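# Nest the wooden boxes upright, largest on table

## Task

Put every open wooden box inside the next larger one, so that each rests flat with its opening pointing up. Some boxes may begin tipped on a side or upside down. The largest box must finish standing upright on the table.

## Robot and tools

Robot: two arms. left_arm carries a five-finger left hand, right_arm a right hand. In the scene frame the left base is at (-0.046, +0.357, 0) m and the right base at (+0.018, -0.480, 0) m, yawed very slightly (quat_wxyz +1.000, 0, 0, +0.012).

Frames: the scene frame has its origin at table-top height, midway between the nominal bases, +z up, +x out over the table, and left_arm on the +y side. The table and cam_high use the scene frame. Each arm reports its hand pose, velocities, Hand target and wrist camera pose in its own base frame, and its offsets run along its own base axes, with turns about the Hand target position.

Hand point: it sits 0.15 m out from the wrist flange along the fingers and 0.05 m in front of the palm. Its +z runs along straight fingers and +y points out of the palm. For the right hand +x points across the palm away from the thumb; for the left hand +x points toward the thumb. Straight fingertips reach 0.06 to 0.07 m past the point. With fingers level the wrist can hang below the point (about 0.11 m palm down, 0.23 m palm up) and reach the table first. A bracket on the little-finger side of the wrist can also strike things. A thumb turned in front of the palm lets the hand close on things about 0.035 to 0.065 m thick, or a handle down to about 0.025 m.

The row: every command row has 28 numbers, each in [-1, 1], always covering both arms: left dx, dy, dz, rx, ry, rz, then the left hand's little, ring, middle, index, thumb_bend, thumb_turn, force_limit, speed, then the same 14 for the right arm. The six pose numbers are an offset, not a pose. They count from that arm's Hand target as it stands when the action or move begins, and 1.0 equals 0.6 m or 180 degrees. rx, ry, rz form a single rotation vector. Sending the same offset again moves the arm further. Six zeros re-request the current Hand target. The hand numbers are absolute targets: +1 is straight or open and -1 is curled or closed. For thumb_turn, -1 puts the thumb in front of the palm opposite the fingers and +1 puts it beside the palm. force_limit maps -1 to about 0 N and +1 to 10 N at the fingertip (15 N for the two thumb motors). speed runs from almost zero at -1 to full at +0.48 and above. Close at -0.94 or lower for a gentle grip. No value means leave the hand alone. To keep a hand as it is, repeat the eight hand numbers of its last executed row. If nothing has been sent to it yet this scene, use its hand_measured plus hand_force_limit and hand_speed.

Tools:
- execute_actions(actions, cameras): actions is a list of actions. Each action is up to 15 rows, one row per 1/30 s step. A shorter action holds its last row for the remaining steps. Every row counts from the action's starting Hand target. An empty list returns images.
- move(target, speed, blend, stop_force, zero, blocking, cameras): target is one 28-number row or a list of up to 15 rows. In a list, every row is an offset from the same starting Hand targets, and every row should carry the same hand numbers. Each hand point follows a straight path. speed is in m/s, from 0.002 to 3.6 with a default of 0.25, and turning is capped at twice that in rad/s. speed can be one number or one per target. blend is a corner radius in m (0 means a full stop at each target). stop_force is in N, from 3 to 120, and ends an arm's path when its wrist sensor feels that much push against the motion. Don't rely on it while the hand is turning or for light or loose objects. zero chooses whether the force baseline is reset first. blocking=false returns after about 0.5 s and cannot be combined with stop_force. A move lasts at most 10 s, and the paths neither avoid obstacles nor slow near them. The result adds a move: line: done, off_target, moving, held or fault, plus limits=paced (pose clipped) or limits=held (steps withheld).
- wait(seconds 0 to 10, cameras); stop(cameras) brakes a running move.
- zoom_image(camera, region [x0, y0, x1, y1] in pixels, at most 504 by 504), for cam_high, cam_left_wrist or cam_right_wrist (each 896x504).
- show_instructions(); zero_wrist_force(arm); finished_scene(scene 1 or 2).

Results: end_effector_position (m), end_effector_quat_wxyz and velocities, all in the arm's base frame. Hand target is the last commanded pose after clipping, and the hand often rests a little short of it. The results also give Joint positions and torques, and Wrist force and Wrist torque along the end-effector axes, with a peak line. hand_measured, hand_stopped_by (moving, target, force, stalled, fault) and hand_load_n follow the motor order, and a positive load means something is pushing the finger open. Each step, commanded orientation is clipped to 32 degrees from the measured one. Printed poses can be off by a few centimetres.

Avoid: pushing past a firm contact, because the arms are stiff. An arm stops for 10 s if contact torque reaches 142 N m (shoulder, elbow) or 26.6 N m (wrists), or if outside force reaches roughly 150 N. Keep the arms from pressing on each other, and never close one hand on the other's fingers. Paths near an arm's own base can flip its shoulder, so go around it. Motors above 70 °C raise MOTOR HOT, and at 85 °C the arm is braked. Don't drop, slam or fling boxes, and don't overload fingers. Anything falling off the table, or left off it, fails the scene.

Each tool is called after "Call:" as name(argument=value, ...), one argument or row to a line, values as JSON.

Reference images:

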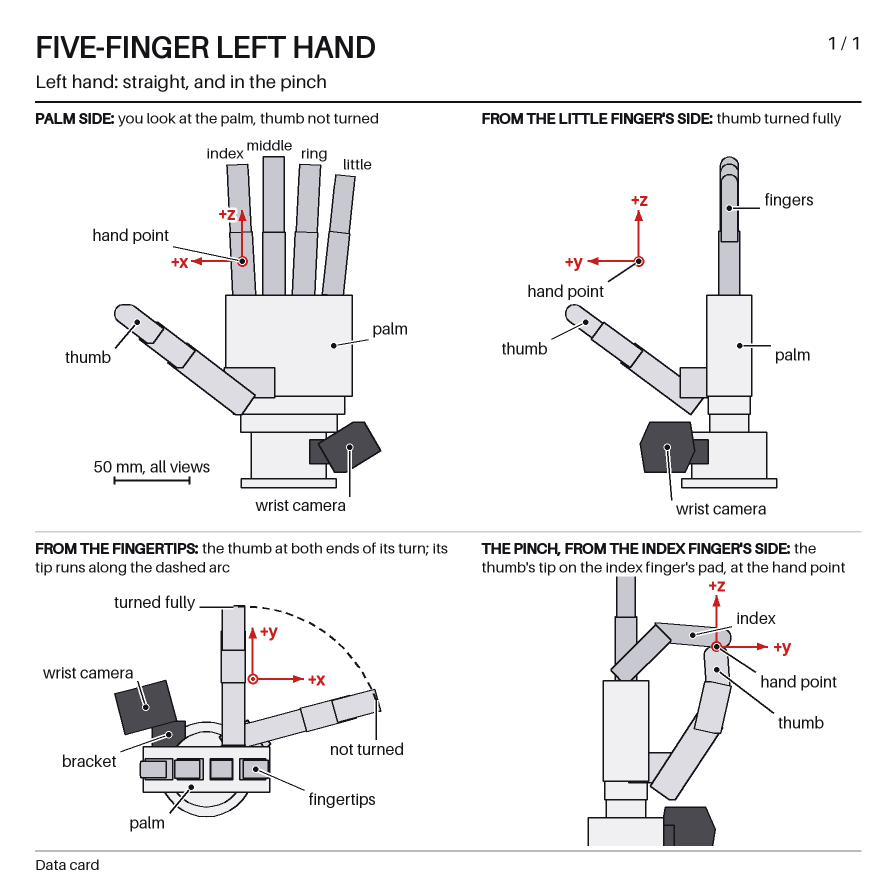

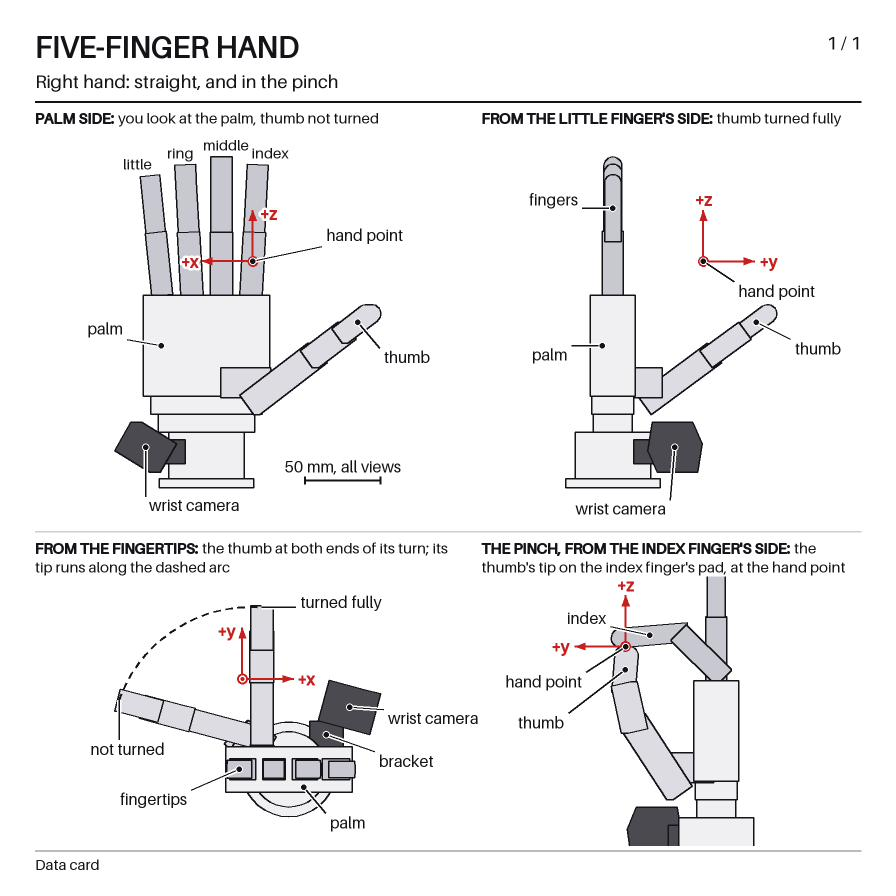

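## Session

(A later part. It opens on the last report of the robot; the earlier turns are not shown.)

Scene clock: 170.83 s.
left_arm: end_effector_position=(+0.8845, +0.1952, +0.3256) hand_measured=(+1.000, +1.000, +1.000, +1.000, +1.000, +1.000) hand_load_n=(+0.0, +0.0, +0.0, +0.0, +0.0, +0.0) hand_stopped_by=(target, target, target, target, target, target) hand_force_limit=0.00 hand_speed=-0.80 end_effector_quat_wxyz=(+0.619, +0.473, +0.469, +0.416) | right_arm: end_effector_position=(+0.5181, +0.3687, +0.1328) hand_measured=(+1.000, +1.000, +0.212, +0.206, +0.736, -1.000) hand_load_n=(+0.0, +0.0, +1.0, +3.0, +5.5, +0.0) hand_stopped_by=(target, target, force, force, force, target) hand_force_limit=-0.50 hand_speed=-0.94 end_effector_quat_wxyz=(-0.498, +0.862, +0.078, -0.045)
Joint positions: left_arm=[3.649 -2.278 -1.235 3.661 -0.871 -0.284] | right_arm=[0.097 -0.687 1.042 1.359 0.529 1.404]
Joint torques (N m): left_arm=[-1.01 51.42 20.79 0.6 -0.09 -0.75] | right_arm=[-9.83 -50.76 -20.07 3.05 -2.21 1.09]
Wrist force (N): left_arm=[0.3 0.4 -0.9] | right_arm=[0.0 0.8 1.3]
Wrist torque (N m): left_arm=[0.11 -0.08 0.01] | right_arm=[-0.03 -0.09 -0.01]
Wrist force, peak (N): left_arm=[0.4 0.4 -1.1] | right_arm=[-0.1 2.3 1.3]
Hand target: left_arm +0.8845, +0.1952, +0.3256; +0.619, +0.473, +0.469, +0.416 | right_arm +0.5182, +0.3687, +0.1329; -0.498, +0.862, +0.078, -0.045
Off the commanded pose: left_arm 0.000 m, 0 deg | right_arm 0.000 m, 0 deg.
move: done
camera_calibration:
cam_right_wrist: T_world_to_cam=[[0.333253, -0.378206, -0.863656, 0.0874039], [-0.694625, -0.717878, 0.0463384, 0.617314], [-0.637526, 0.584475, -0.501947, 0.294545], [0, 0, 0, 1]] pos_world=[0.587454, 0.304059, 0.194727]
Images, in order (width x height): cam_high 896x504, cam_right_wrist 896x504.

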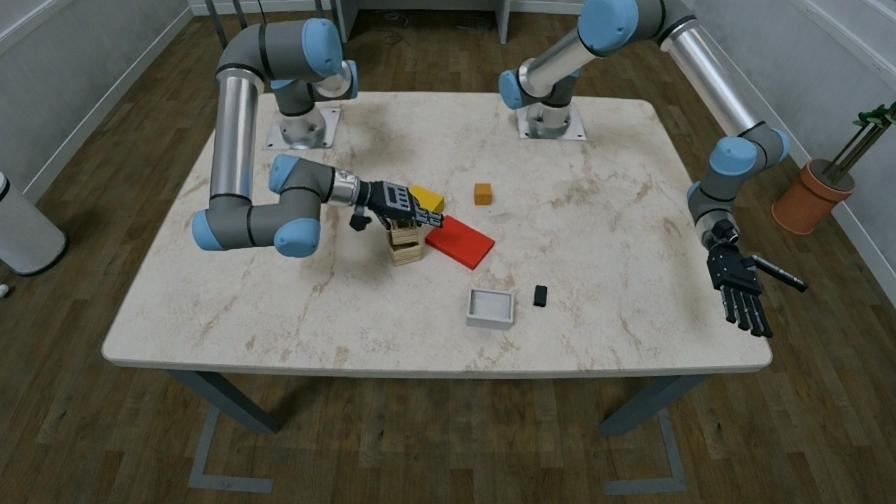

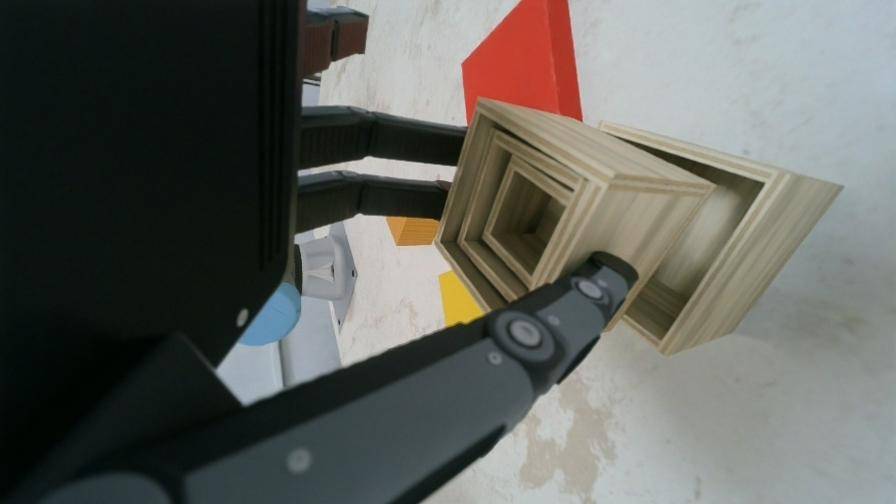

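Call:
move(
  target=[
    [0,0,0,0,0,0,1,1,1,1,1,1,0,-0.8,-0.0063,-0.0072,-0.0347,0,0,0.035,1,1,-0.1,-0.1,0.5,-1,-0.5,-0.94],
  ],
  speed=0.06,
  stop_force=6,
  cameras=["cam_high","cam_right_wrist"],
)

Call:
zoom_image(
  camera="cam_right_wrist",
  region=[430, 60, 770, 360],
)

Call:
zoom_image(
  camera="cam_right_wrist",
  region=[560, 80, 860, 380],
)

Call:
zoom_image(
  camera="cam_high",
  region=[340, 180, 460, 280],
)

Scene clock: 175.57 s.
left_arm: end_effector_position=(+0.8845, +0.1952, +0.3256) hand_measured=(+1.000, +1.000, +1.000, +1.000, +1.000, +1.000) hand_load_n=(+0.0, +0.0, +0.0, +0.0, +0.0, +0.0) hand_stopped_by=(target, target, target, target, target, target) hand_force_limit=0.00 hand_speed=-0.80 end_effector_quat_wxyz=(+0.619, +0.473, +0.469, +0.416) | right_arm: end_effector_position=(+0.5144, +0.3644, +0.1121) hand_measured=(+1.000, +1.000, +0.212, +0.206, +0.736, -1.000) hand_load_n=(+0.0, -0.5, +1.5, +3.0, +4.5, -0.5) hand_stopped_by=(target, target, force, force, force, target) hand_force_limit=-0.50 hand_speed=-0.94 end_effector_quat_wxyz=(-0.495, +0.857, +0.126, -0.072)
Joint positions: left_arm=[3.649 -2.278 -1.235 3.661 -0.871 -0.284] | right_arm=[0.101 -0.618 1.012 1.493 0.553 1.203]
Joint torques (N m): left_arm=[-0.94 50.61 20.62 0.73 -0.14 -0.74] | right_arm=[-6.94 -64.86 -2.63 1.35 -3.21 -2.16]
Wrist force (N): left_arm=[0.3 0.0 -0.8] | right_arm=[0.2 -1.3 0.0]
Wrist torque (N m): left_arm=[0.04 -0.07 0.01] | right_arm=[-0.07 -0.06 -0.04]
Wrist force, peak (N): left_arm=[0.3 0.1 -1.2] | right_arm=[0.4 -4.4 -1.4]
Hand target: left_arm +0.8845, +0.1952, +0.3256; +0.619, +0.473, +0.469, +0.416 | right_arm +0.5144, +0.3643, +0.1121; -0.495, +0.857, +0.126, -0.072
Off the commanded pose: left_arm 0.000 m, 0 deg | right_arm 0.000 m, 0 deg.
move: done
camera_calibration:
cam_right_wrist: T_world_to_cam=[[0.372783, -0.339266, -0.863673, 0.034537], [-0.611628, -0.789792, 0.0462498, 0.596085], [-0.697813, 0.511006, -0.501926, 0.342018], [0, 0, 0, 1]] pos_world=[0.590372, 0.307727, 0.173927]
Images, in order (width x height): cam_high 896x504, cam_right_wrist 896x504.

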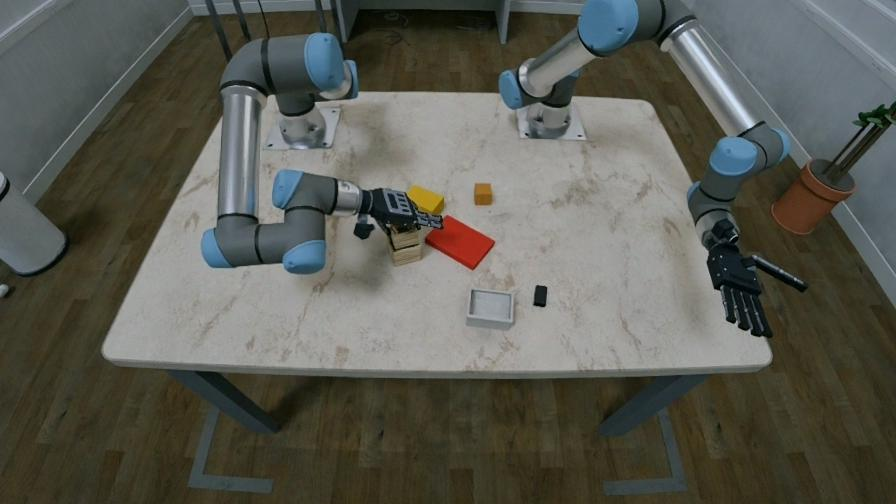

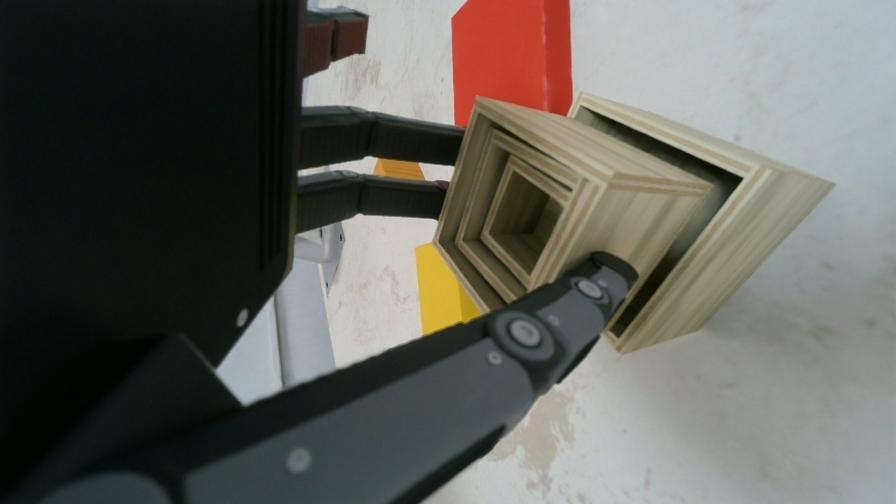

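Scaled by 1.482 from the camera's 896x504 image, which has a finer 1280x720 frame.

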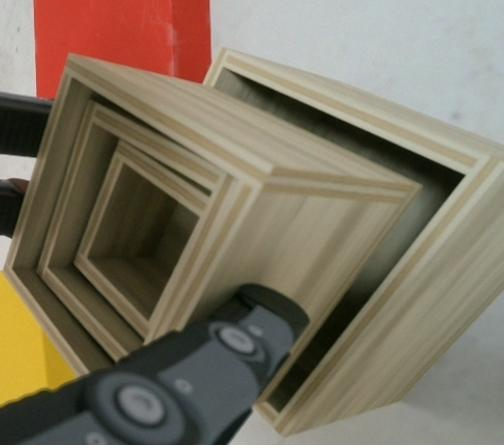

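Scaled by 1.680 from the camera's 896x504 image, which has a finer 1280x720 frame.

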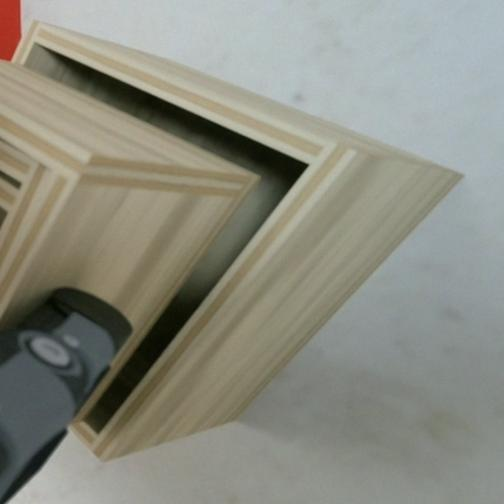

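Scaled by 4.200 from the camera's 896x504 image, which has a finer 1280x720 frame.

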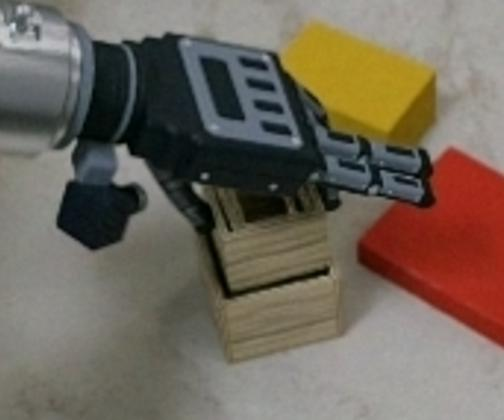

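Call:
move(
  target=[
    [0,0,0,0,0,0,1,1,1,1,1,1,0,-0.8,0,0,0.009,0,0,0,1,1,-0.1,-0.1,0.5,-1,-0.5,-0.94],
    [0,0,0,0,0,0,1,1,1,1,1,1,0,-0.8,0.0052,-0.0028,0.0083,0,0,0,1,1,-0.1,-0.1,0.5,-1,-0.5,-0.94],
  ],
  speed=0.05,
  cameras=["cam_high","cam_right_wrist"],
)

Call:
zoom_image(
  camera="cam_right_wrist",
  region=[430, 60, 680, 310],
)

Call:
zoom_image(
  camera="cam_right_wrist",
  region=[560, 80, 860, 380],
)

Call:
zoom_image(
  camera="cam_high",
  region=[380, 200, 440, 270],
)

Scene clock: 183.33 s.
left_arm: end_effector_position=(+0.8845, +0.1952, +0.3256) hand_measured=(+1.000, +1.000, +1.000, +1.000, +1.000, +1.000) hand_load_n=(+0.0, +0.0, +0.0, +0.0, +0.0, +0.0) hand_stopped_by=(target, target, target, target, target, target) hand_force_limit=0.00 hand_speed=-0.80 end_effector_quat_wxyz=(+0.619, +0.473, +0.469, +0.416) | right_arm: end_effector_position=(+0.5177, +0.3625, +0.1171) hand_measured=(+1.000, +1.000, +0.212, +0.206, +0.736, -1.000) hand_load_n=(-0.5, +0.0, +1.0, +3.0, +5.0, +0.0) hand_stopped_by=(target, target, force, force, force, target) hand_force_limit=-0.50 hand_speed=-0.94 end_effector_quat_wxyz=(-0.495, +0.857, +0.126, -0.072) end_effector_velocity=(-0.002, +0.001, -0.001) end_effector_angular_velocity=(-0.001, +0.000, -0.001)
Joint positions: left_arm=[3.649 -2.278 -1.235 3.661 -0.871 -0.284] | right_arm=[0.097 -0.617 0.996 1.512 0.554 1.197]
Joint velocities: left_arm=[within noise] | right_arm=[0.002 -0.003 0.007 -0.007 0 0.004]
Joint torques (N m): left_arm=[-0.79 50.17 21.39 0.54 -0.33 -0.76] | right_arm=[10.67 -65.3 -1.52 0.38 0.61 2.29]
Wrist force (N): left_arm=[0.1 0.2 -0.7] | right_arm=[0.0 0.5 1.1]
Wrist torque (N m): left_arm=[0.07 -0.05 0.00] | right_arm=[-0.06 -0.07 0.11]
Wrist force, peak (N): left_arm=[0.0 0.5 -1.1] | right_arm=[-0.4 0.6 1.4]
Hand target: left_arm +0.8845, +0.1952, +0.3256; +0.619, +0.473, +0.469, +0.416 | right_arm +0.5175, +0.3627, +0.1170; -0.495, +0.857, +0.126, -0.072
Off the commanded pose: left_arm 0.000 m, 0 deg | right_arm 0.000 m, 0 deg.
move: done
camera_calibration:
cam_right_wrist: T_world_to_cam=[[0.372798, -0.339305, -0.863651, 0.037066], [-0.611777, -0.789682, 0.0461685, 0.596436], [-0.697675, 0.51115, -0.501971, 0.347733], [0, 0, 0, 1]] pos_world=[0.593672, 0.305828, 0.179027]
Images, in order (width x height): cam_high 896x504, cam_right_wrist 896x504.

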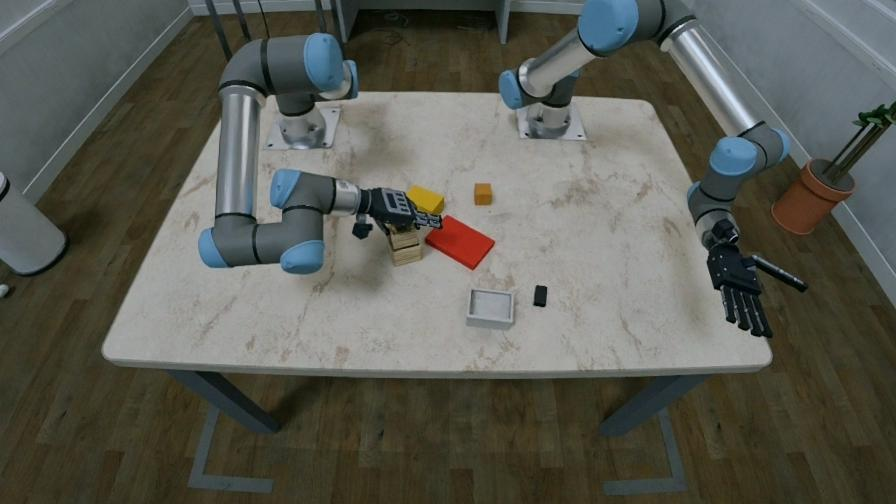

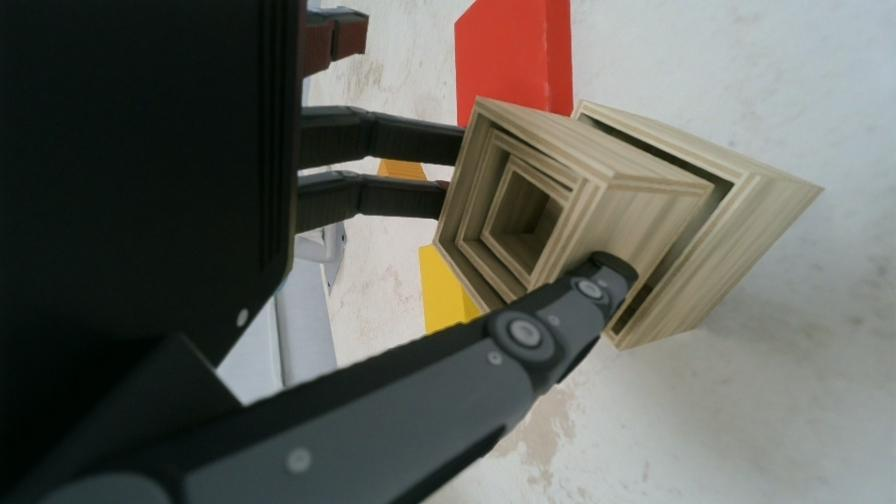

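Scaled by 2.016 from the camera's 896x504 image, which has a finer 1280x720 frame.

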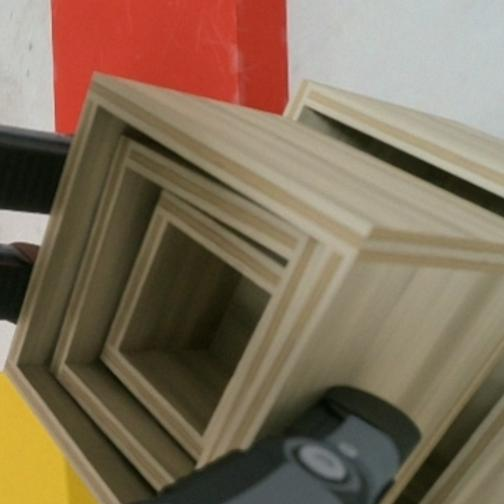

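Scaled by 1.680 from the camera's 896x504 image, which has a finer 1280x720 frame.

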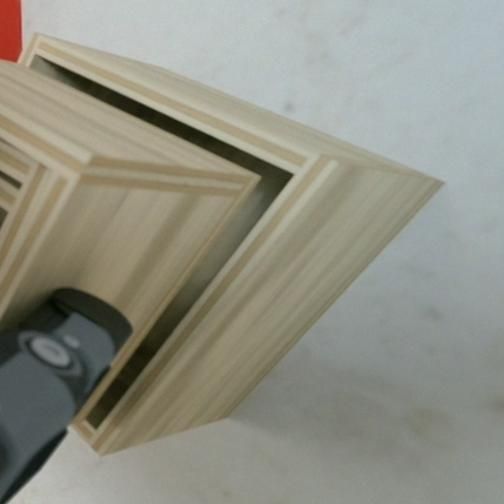

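Scaled by 7.200 from the camera's 896x504 image, which has a finer 1280x720 frame.

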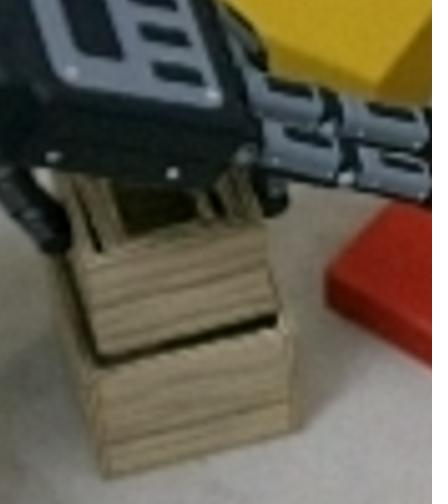

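Call:
move(
  target=[
    [0,0,0,0,0,0,1,1,1,1,1,1,0,-0.8,-0.0008,0.0003,-0.0333,0,0,0,1,1,-0.1,-0.1,0.5,-1,-0.5,-0.94],
  ],
  speed=0.015,
  stop_force=3,
  cameras=["cam_high","cam_right_wrist"],
)

Call:
zoom_image(
  camera="cam_right_wrist",
  region=[520, 60, 820, 360],
)

Call:
zoom_image(
  camera="cam_high",
  region=[380, 200, 440, 270],
)

Scene clock: 187.07 s.
left_arm: end_effector_position=(+0.8845, +0.1952, +0.3256) hand_measured=(+1.000, +1.000, +1.000, +1.000, +1.000, +1.000) hand_load_n=(+0.0, +0.0, +0.0, +0.0, +0.0, +0.0) hand_stopped_by=(target, target, target, target, target, target) hand_force_limit=0.00 hand_speed=-0.80 end_effector_quat_wxyz=(+0.619, +0.473, +0.469, +0.416) | right_arm: end_effector_position=(+0.5170, +0.3628, +0.0971) hand_measured=(+1.000, +1.000, +0.212, +0.206, +0.736, -1.000) hand_load_n=(+0.0, +0.0, +1.0, +3.5, +5.0, -0.5) hand_stopped_by=(target, target, force, force, force, target) hand_force_limit=-0.50 hand_speed=-0.94 end_effector_quat_wxyz=(-0.495, +0.857, +0.126, -0.072)
Joint positions: left_arm=[3.649 -2.278 -1.235 3.661 -0.871 -0.284] | right_arm=[0.098 -0.596 1.012 1.476 0.554 1.198]
Joint torques (N m): left_arm=[-0.62 50 22.07 0.77 -0.32 -0.91] | right_arm=[9.84 -66.19 -30.34 5.06 -3.4 2.05]
Wrist force (N): left_arm=[0.3 0.2 -0.9] | right_arm=[0.1 0.6 0.9]
Wrist torque (N m): left_arm=[0.08 -0.07 0.01] | right_arm=[-0.02 -0.07 -0.03]
Wrist force, peak (N): left_arm=[0.3 0.1 -1.3] | right_arm=[-0.1 1.0 1.4]
Hand target: left_arm +0.8845, +0.1952, +0.3256; +0.619, +0.473, +0.469, +0.416 | right_arm +0.5170, +0.3628, +0.0971; -0.495, +0.857, +0.126, -0.072
Off the commanded pose: left_arm 0.000 m, 0 deg | right_arm 0.000 m, 0 deg.
move: done
camera_calibration:
cam_right_wrist: T_world_to_cam=[[0.372679, -0.339279, -0.863713, 0.020176], [-0.611652, -0.78977, 0.0463146, 0.597181], [-0.697848, 0.511031, -0.501852, 0.33707], [0, 0, 0, 1]] pos_world=[0.592972, 0.306228, 0.158927]
Images, in order (width x height): cam_high 896x504, cam_right_wrist 896x504.

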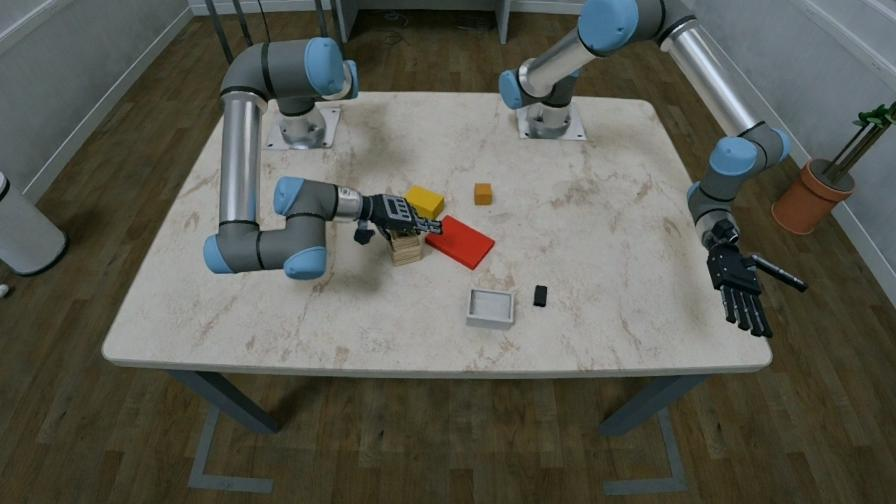

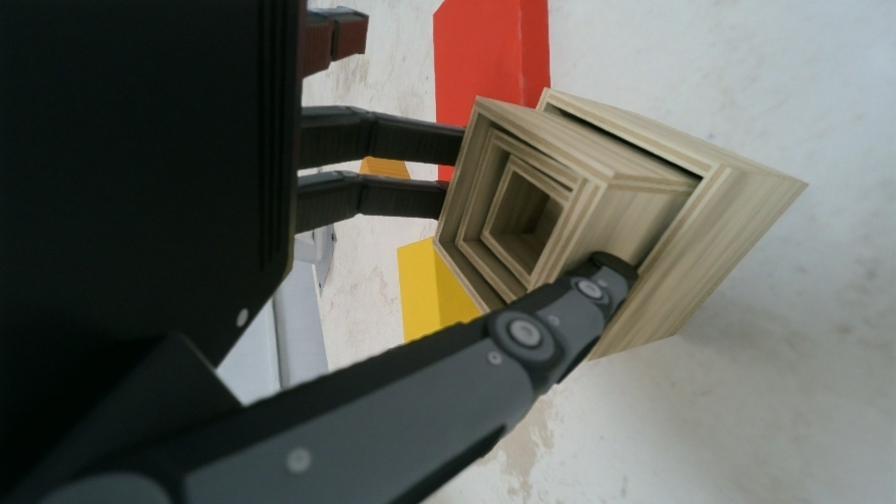

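Scaled by 1.680 from the camera's 896x504 image, which has a finer 1280x720 frame.

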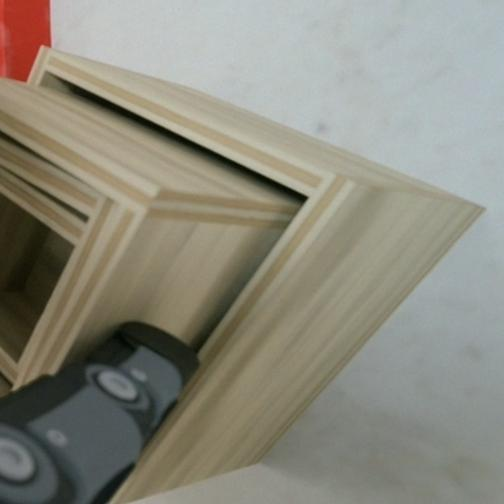

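Scaled by 7.200 from the camera's 896x504 image, which has a finer 1280x720 frame.

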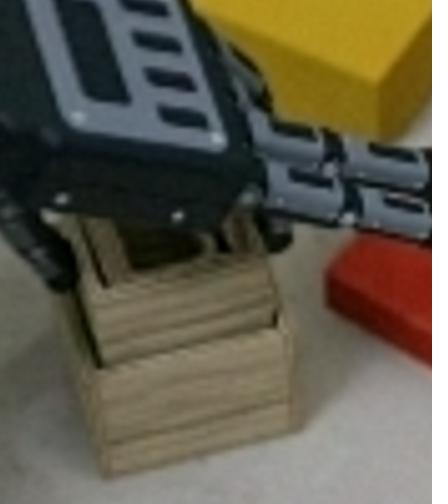

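Call:
move(
  target=[
    [0,0,0,0,0,0,1,1,1,1,1,1,0,-0.8,0,0,-0.022,0,0,0,1,1,-0.1,-0.1,0.5,-1,-0.5,-0.94],
    [0,0,0,0,0,0,1,1,1,1,1,1,0,-0.8,0,0,-0.035,0,0,0,1,1,-0.1,-0.1,0.5,-1,-0.5,-0.94],
  ],
  speed=[0.02,0.008],
  stop_force=3,
  cameras=["cam_high","cam_right_wrist"],
)

Call:
zoom_image(
  camera="cam_right_wrist",
  region=[460, 60, 820, 380],
)

Call:
zoom_image(
  camera="cam_high",
  region=[380, 200, 440, 270],
)

Scene clock: 189.83 s.
left_arm: end_effector_position=(+0.8845, +0.1952, +0.3256) hand_measured=(+1.000, +1.000, +1.000, +1.000, +1.000, +1.000) hand_load_n=(+0.0, +0.0, +0.0, +0.0, +0.0, +0.0) hand_stopped_by=(target, target, target, target, target, target) hand_force_limit=0.00 hand_speed=-0.80 end_effector_quat_wxyz=(+0.619, +0.473, +0.469, +0.416) | right_arm: end_effector_position=(+0.5170, +0.3629, +0.0818) hand_measured=(+1.000, +1.000, +0.212, +0.206, +0.736, -1.000) hand_load_n=(+0.0, +0.0, +1.0, +3.0, +5.0, -1.0) hand_stopped_by=(target, target, force, force, force, target) hand_force_limit=-0.50 hand_speed=-0.94 end_effector_quat_wxyz=(-0.495, +0.857, +0.126, -0.072)
Joint positions: left_arm=[3.649 -2.278 -1.235 3.661 -0.871 -0.284] | right_arm=[0.098 -0.579 1.02 1.45 0.554 1.198]
Joint torques (N m): left_arm=[-0.56 50.83 22.12 0.49 -0.36 -0.82] | right_arm=[7.64 -63.8 -28.09 4.42 -0.4 -0.14]
Wrist force (N): left_arm=[-0.1 0.2 -1.3] | right_arm=[-0.1 -3.1 -2.4]
Wrist torque (N m): left_arm=[0.10 -0.03 -0.01] | right_arm=[-0.30 -0.01 -0.08]
Wrist force, peak (N): left_arm=[0.3 0.5 -1.2] | right_arm=[-0.3 -6.7 -5.2]
Hand target: left_arm +0.8845, +0.1952, +0.3256; +0.619, +0.473, +0.469, +0.416 | right_arm +0.5170, +0.3628, +0.0818; -0.495, +0.857, +0.126, -0.072 (not the last commanded pose)
Off the commanded pose: left_arm 0.000 m, 0 deg | right_arm 0.006 m, 0 deg.
move: contact (right_arm); path passed 1 of 2 targets
camera_calibration:
cam_right_wrist: T_world_to_cam=[[0.372679, -0.339279, -0.863713, 0.00704752], [-0.611652, -0.78977, 0.0463146, 0.597885], [-0.697848, 0.511031, -0.501852, 0.329442], [0, 0, 0, 1]] pos_world=[0.592972, 0.306228, 0.143727]
Images, in order (width x height): cam_high 896x504, cam_right_wrist 896x504.

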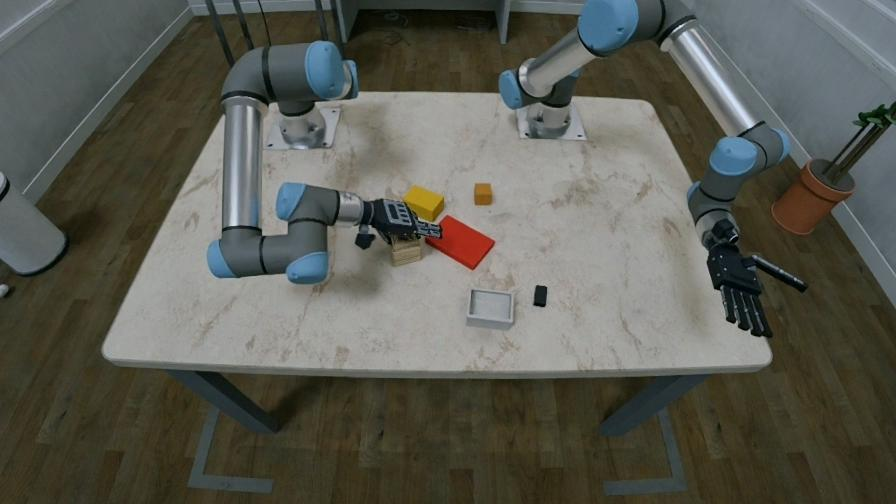

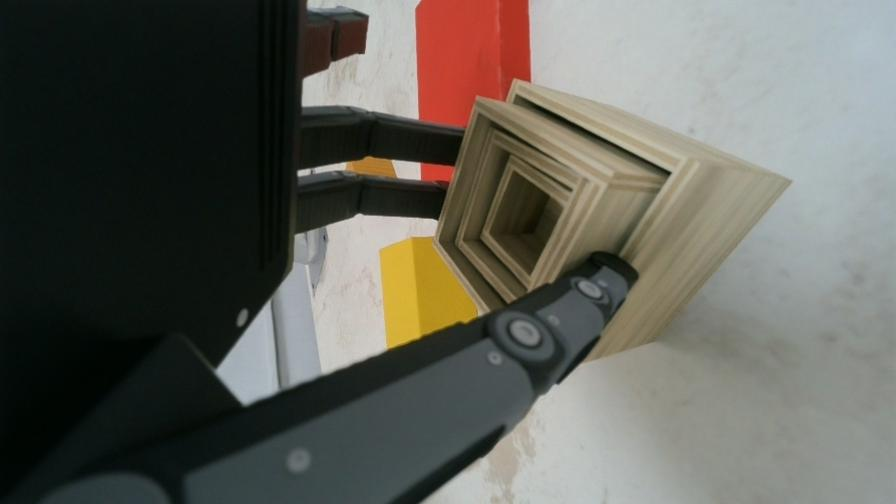

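Scaled by 1.400 from the camera's 896x504 image, which has a finer 1280x720 frame.

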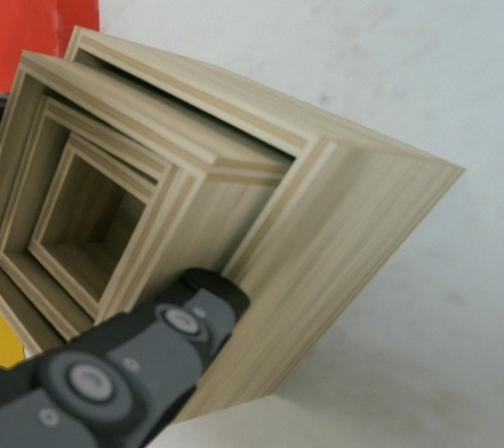

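Scaled by 7.200 from the camera's 896x504 image, which has a finer 1280x720 frame.

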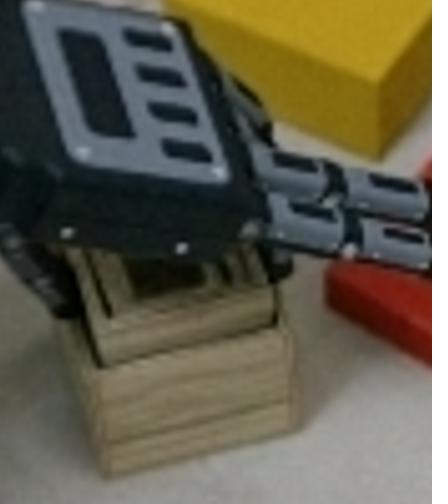

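Call:
move(
  target=[
    [0,0,0,0,0,0,1,1,1,1,1,1,0,-0.8,0,0,0,0,0,0,1,1,0.4,0.4,0.5,-1,-0.5,-0.8],
  ],
  cameras=["cam_right_wrist"],
)

Call:
zoom_image(
  camera="cam_right_wrist",
  region=[460, 60, 820, 380],
)

Scene clock: 190.87 s.
left_arm: end_effector_position=(+0.8845, +0.1952, +0.3256) hand_measured=(+1.000, +1.000, +1.000, +1.000, +1.000, +1.000) hand_load_n=(+0.0, +0.0, +0.0, +0.0, +0.0, +0.0) hand_stopped_by=(target, target, target, target, target, target) hand_force_limit=0.00 hand_speed=-0.80 end_effector_quat_wxyz=(+0.619, +0.473, +0.469, +0.416) | right_arm: end_effector_position=(+0.5170, +0.3628, +0.0818) hand_measured=(+1.000, +1.000, +0.400, +0.400, +0.734, -1.000) hand_load_n=(+0.0, +0.0, +0.0, +0.0, -1.0, +0.5) hand_stopped_by=(target, target, target, target, force, target) hand_force_limit=-0.50 hand_speed=-0.80 end_effector_quat_wxyz=(-0.495, +0.857, +0.126, -0.072)
Joint positions: left_arm=[3.649 -2.278 -1.235 3.661 -0.871 -0.284] | right_arm=[0.098 -0.579 1.019 1.45 0.554 1.198]
Joint torques (N m): left_arm=[0.53 51.16 21.41 0.68 -0.26 -0.92] | right_arm=[7.83 -64.1 -29.42 4.33 0.91 -0.12]
Wrist force (N): left_arm=[0.4 0.4 -0.8] | right_arm=[0.0 -1.0 0.3]
Wrist torque (N m): left_arm=[0.10 -0.09 0.01] | right_arm=[-0.10 -0.06 -0.04]
Wrist force, peak (N): left_arm=[0.2 0.1 -1.2] | right_arm=[-0.2 -3.3 -2.4]
Hand target: left_arm +0.8845, +0.1952, +0.3256; +0.619, +0.473, +0.469, +0.416 | right_arm +0.5170, +0.3628, +0.0818; -0.495, +0.857, +0.126, -0.072
Off the commanded pose: left_arm 0.000 m, 0 deg | right_arm 0.000 m, 0 deg.
move: done
camera_calibration:
cam_right_wrist: T_world_to_cam=[[0.372679, -0.339279, -0.863713, 0.00704752], [-0.611652, -0.78977, 0.0463146, 0.597885], [-0.697848, 0.511031, -0.501852, 0.329442], [0, 0, 0, 1]] pos_world=[0.592972, 0.306228, 0.143727]
Images, in order (width x height): cam_right_wrist 896x504.

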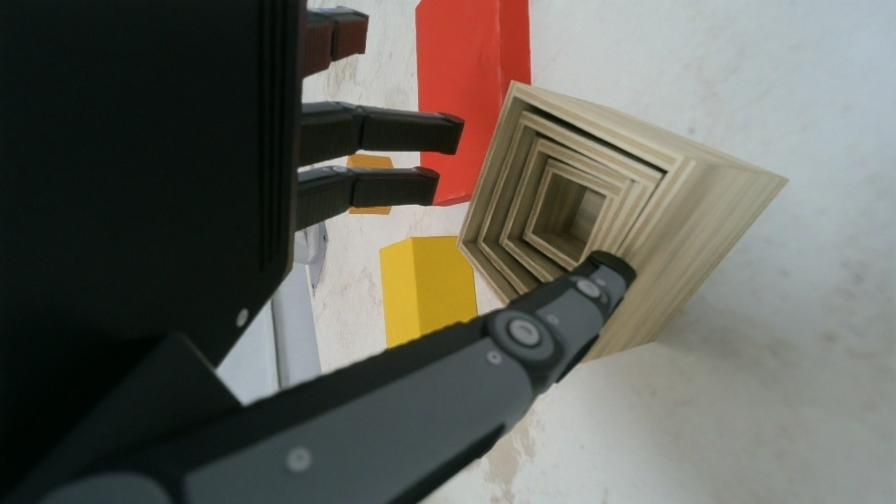

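Scaled by 1.400 from the camera's 896x504 image, which has a finer 1280x720 frame.

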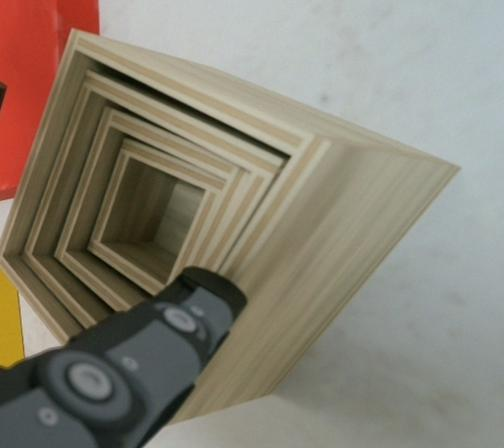

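Nested. Raise the hand clear and verify.

Call:
move(
  target=[
    [0,0,0,0,0,0,1,1,1,1,1,1,0,-0.8,0,0,0.1,0,0,0,1,1,0.4,0.4,0.5,-1,-0.5,-0.8],
    [0,0,0,0,0,0,1,1,1,1,1,1,0,-0.8,-0.1,-0.3,0.25,0,0,0,1,1,0.4,0.4,0.5,-1,-0.5,-0.8],
  ],
  speed=0.15,
  blend=0.02,
  cameras=["cam_high","cam_right_wrist"],
)

Call:
zoom_image(
  camera="cam_high",
  region=[360, 190, 460, 290],
)

Scene clock: 193.67 s.
left_arm: end_effector_position=(+0.8845, +0.1952, +0.3256) hand_measured=(+1.000, +1.000, +1.000, +1.000, +1.000, +1.000) hand_load_n=(+0.0, +0.0, +0.0, +0.0, +0.0, +0.0) hand_stopped_by=(target, target, target, target, target, target) hand_force_limit=0.00 hand_speed=-0.80 end_effector_quat_wxyz=(+0.619, +0.473, +0.469, +0.416) | right_arm: end_effector_position=(+0.4570, +0.1829, +0.2317) hand_measured=(+1.000, +1.000, +0.400, +0.400, +0.734, -1.000) hand_load_n=(+0.0, +0.0, +0.0, +0.0, +0.0, +0.0) hand_stopped_by=(target, target, target, target, force, target) hand_force_limit=-0.50 hand_speed=-0.80 end_effector_quat_wxyz=(-0.495, +0.857, +0.126, -0.072)
Joint positions: left_arm=[3.649 -2.278 -1.235 3.661 -0.871 -0.284] | right_arm=[-0.226 -0.959 1.398 1.84 0.717 0.721]
Joint torques (N m): left_arm=[-0.7 51.43 22.31 0.68 -0.28 -0.87] | right_arm=[-3.29 -44.53 -29.71 2.36 -2.05 -0.55]
Wrist force (N): left_arm=[0.2 0.1 -0.8] | right_arm=[0.1 0.1 0.8]
Wrist torque (N m): left_arm=[0.06 -0.06 0.00] | right_arm=[-0.05 -0.09 0.00]
Wrist force, peak (N): left_arm=[0.3 0.2 -1.2] | right_arm=[0.1 1.4 1.4]
Hand target: left_arm +0.8845, +0.1952, +0.3256; +0.619, +0.473, +0.469, +0.416 | right_arm +0.4570, +0.1828, +0.2318; -0.495, +0.857, +0.126, -0.072
Off the commanded pose: left_arm 0.000 m, 0 deg | right_arm 0.000 m, 0 deg.
move: done
camera_calibration:
cam_right_wrist: T_world_to_cam=[[0.372543, -0.339286, -0.863769, 0.0978985], [-0.611737, -0.789702, 0.0463512, 0.412111], [-0.697847, 0.511131, -0.501752, 0.454742], [0, 0, 0, 1]] pos_world=[0.532972, 0.126228, 0.293627]
Images, in order (width x height): cam_high 896x504, cam_right_wrist 896x504.

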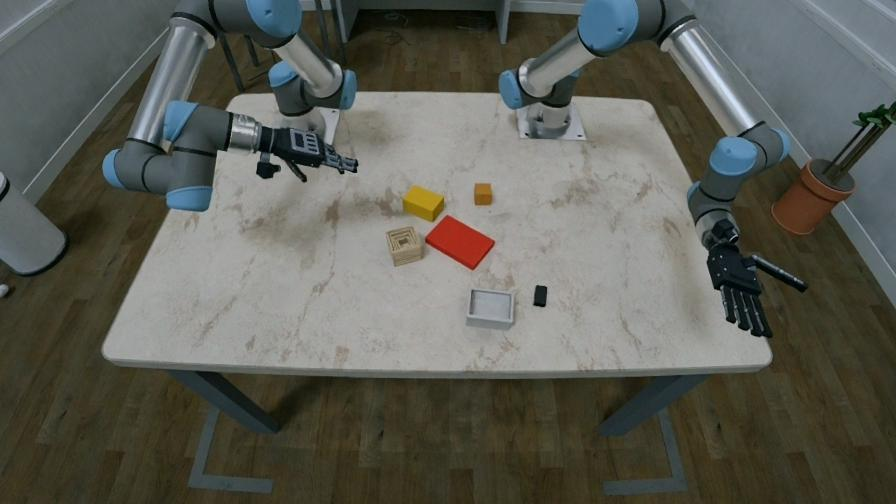

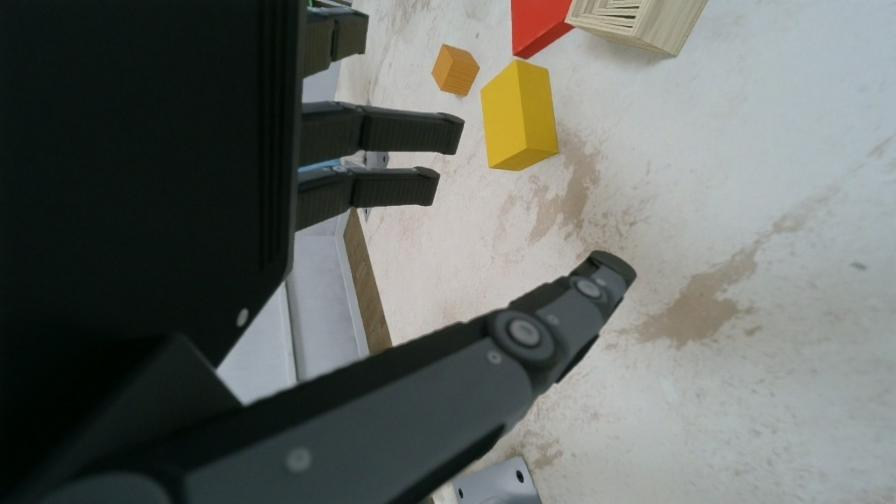

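Scaled by 5.040 from the camera's 896x504 image, which has a finer 1280x720 frame.

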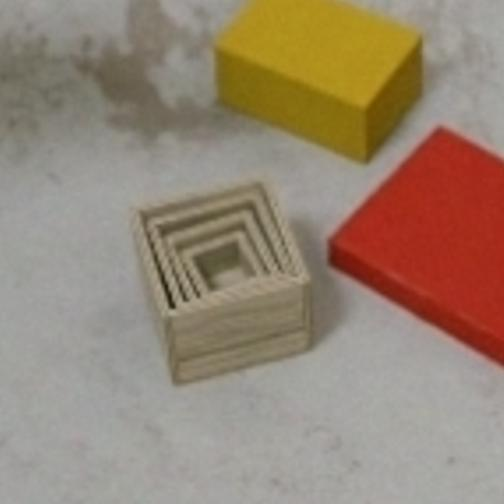

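Call:
finished_scene(
  scene=1,
)

The scene is finished: the task was done.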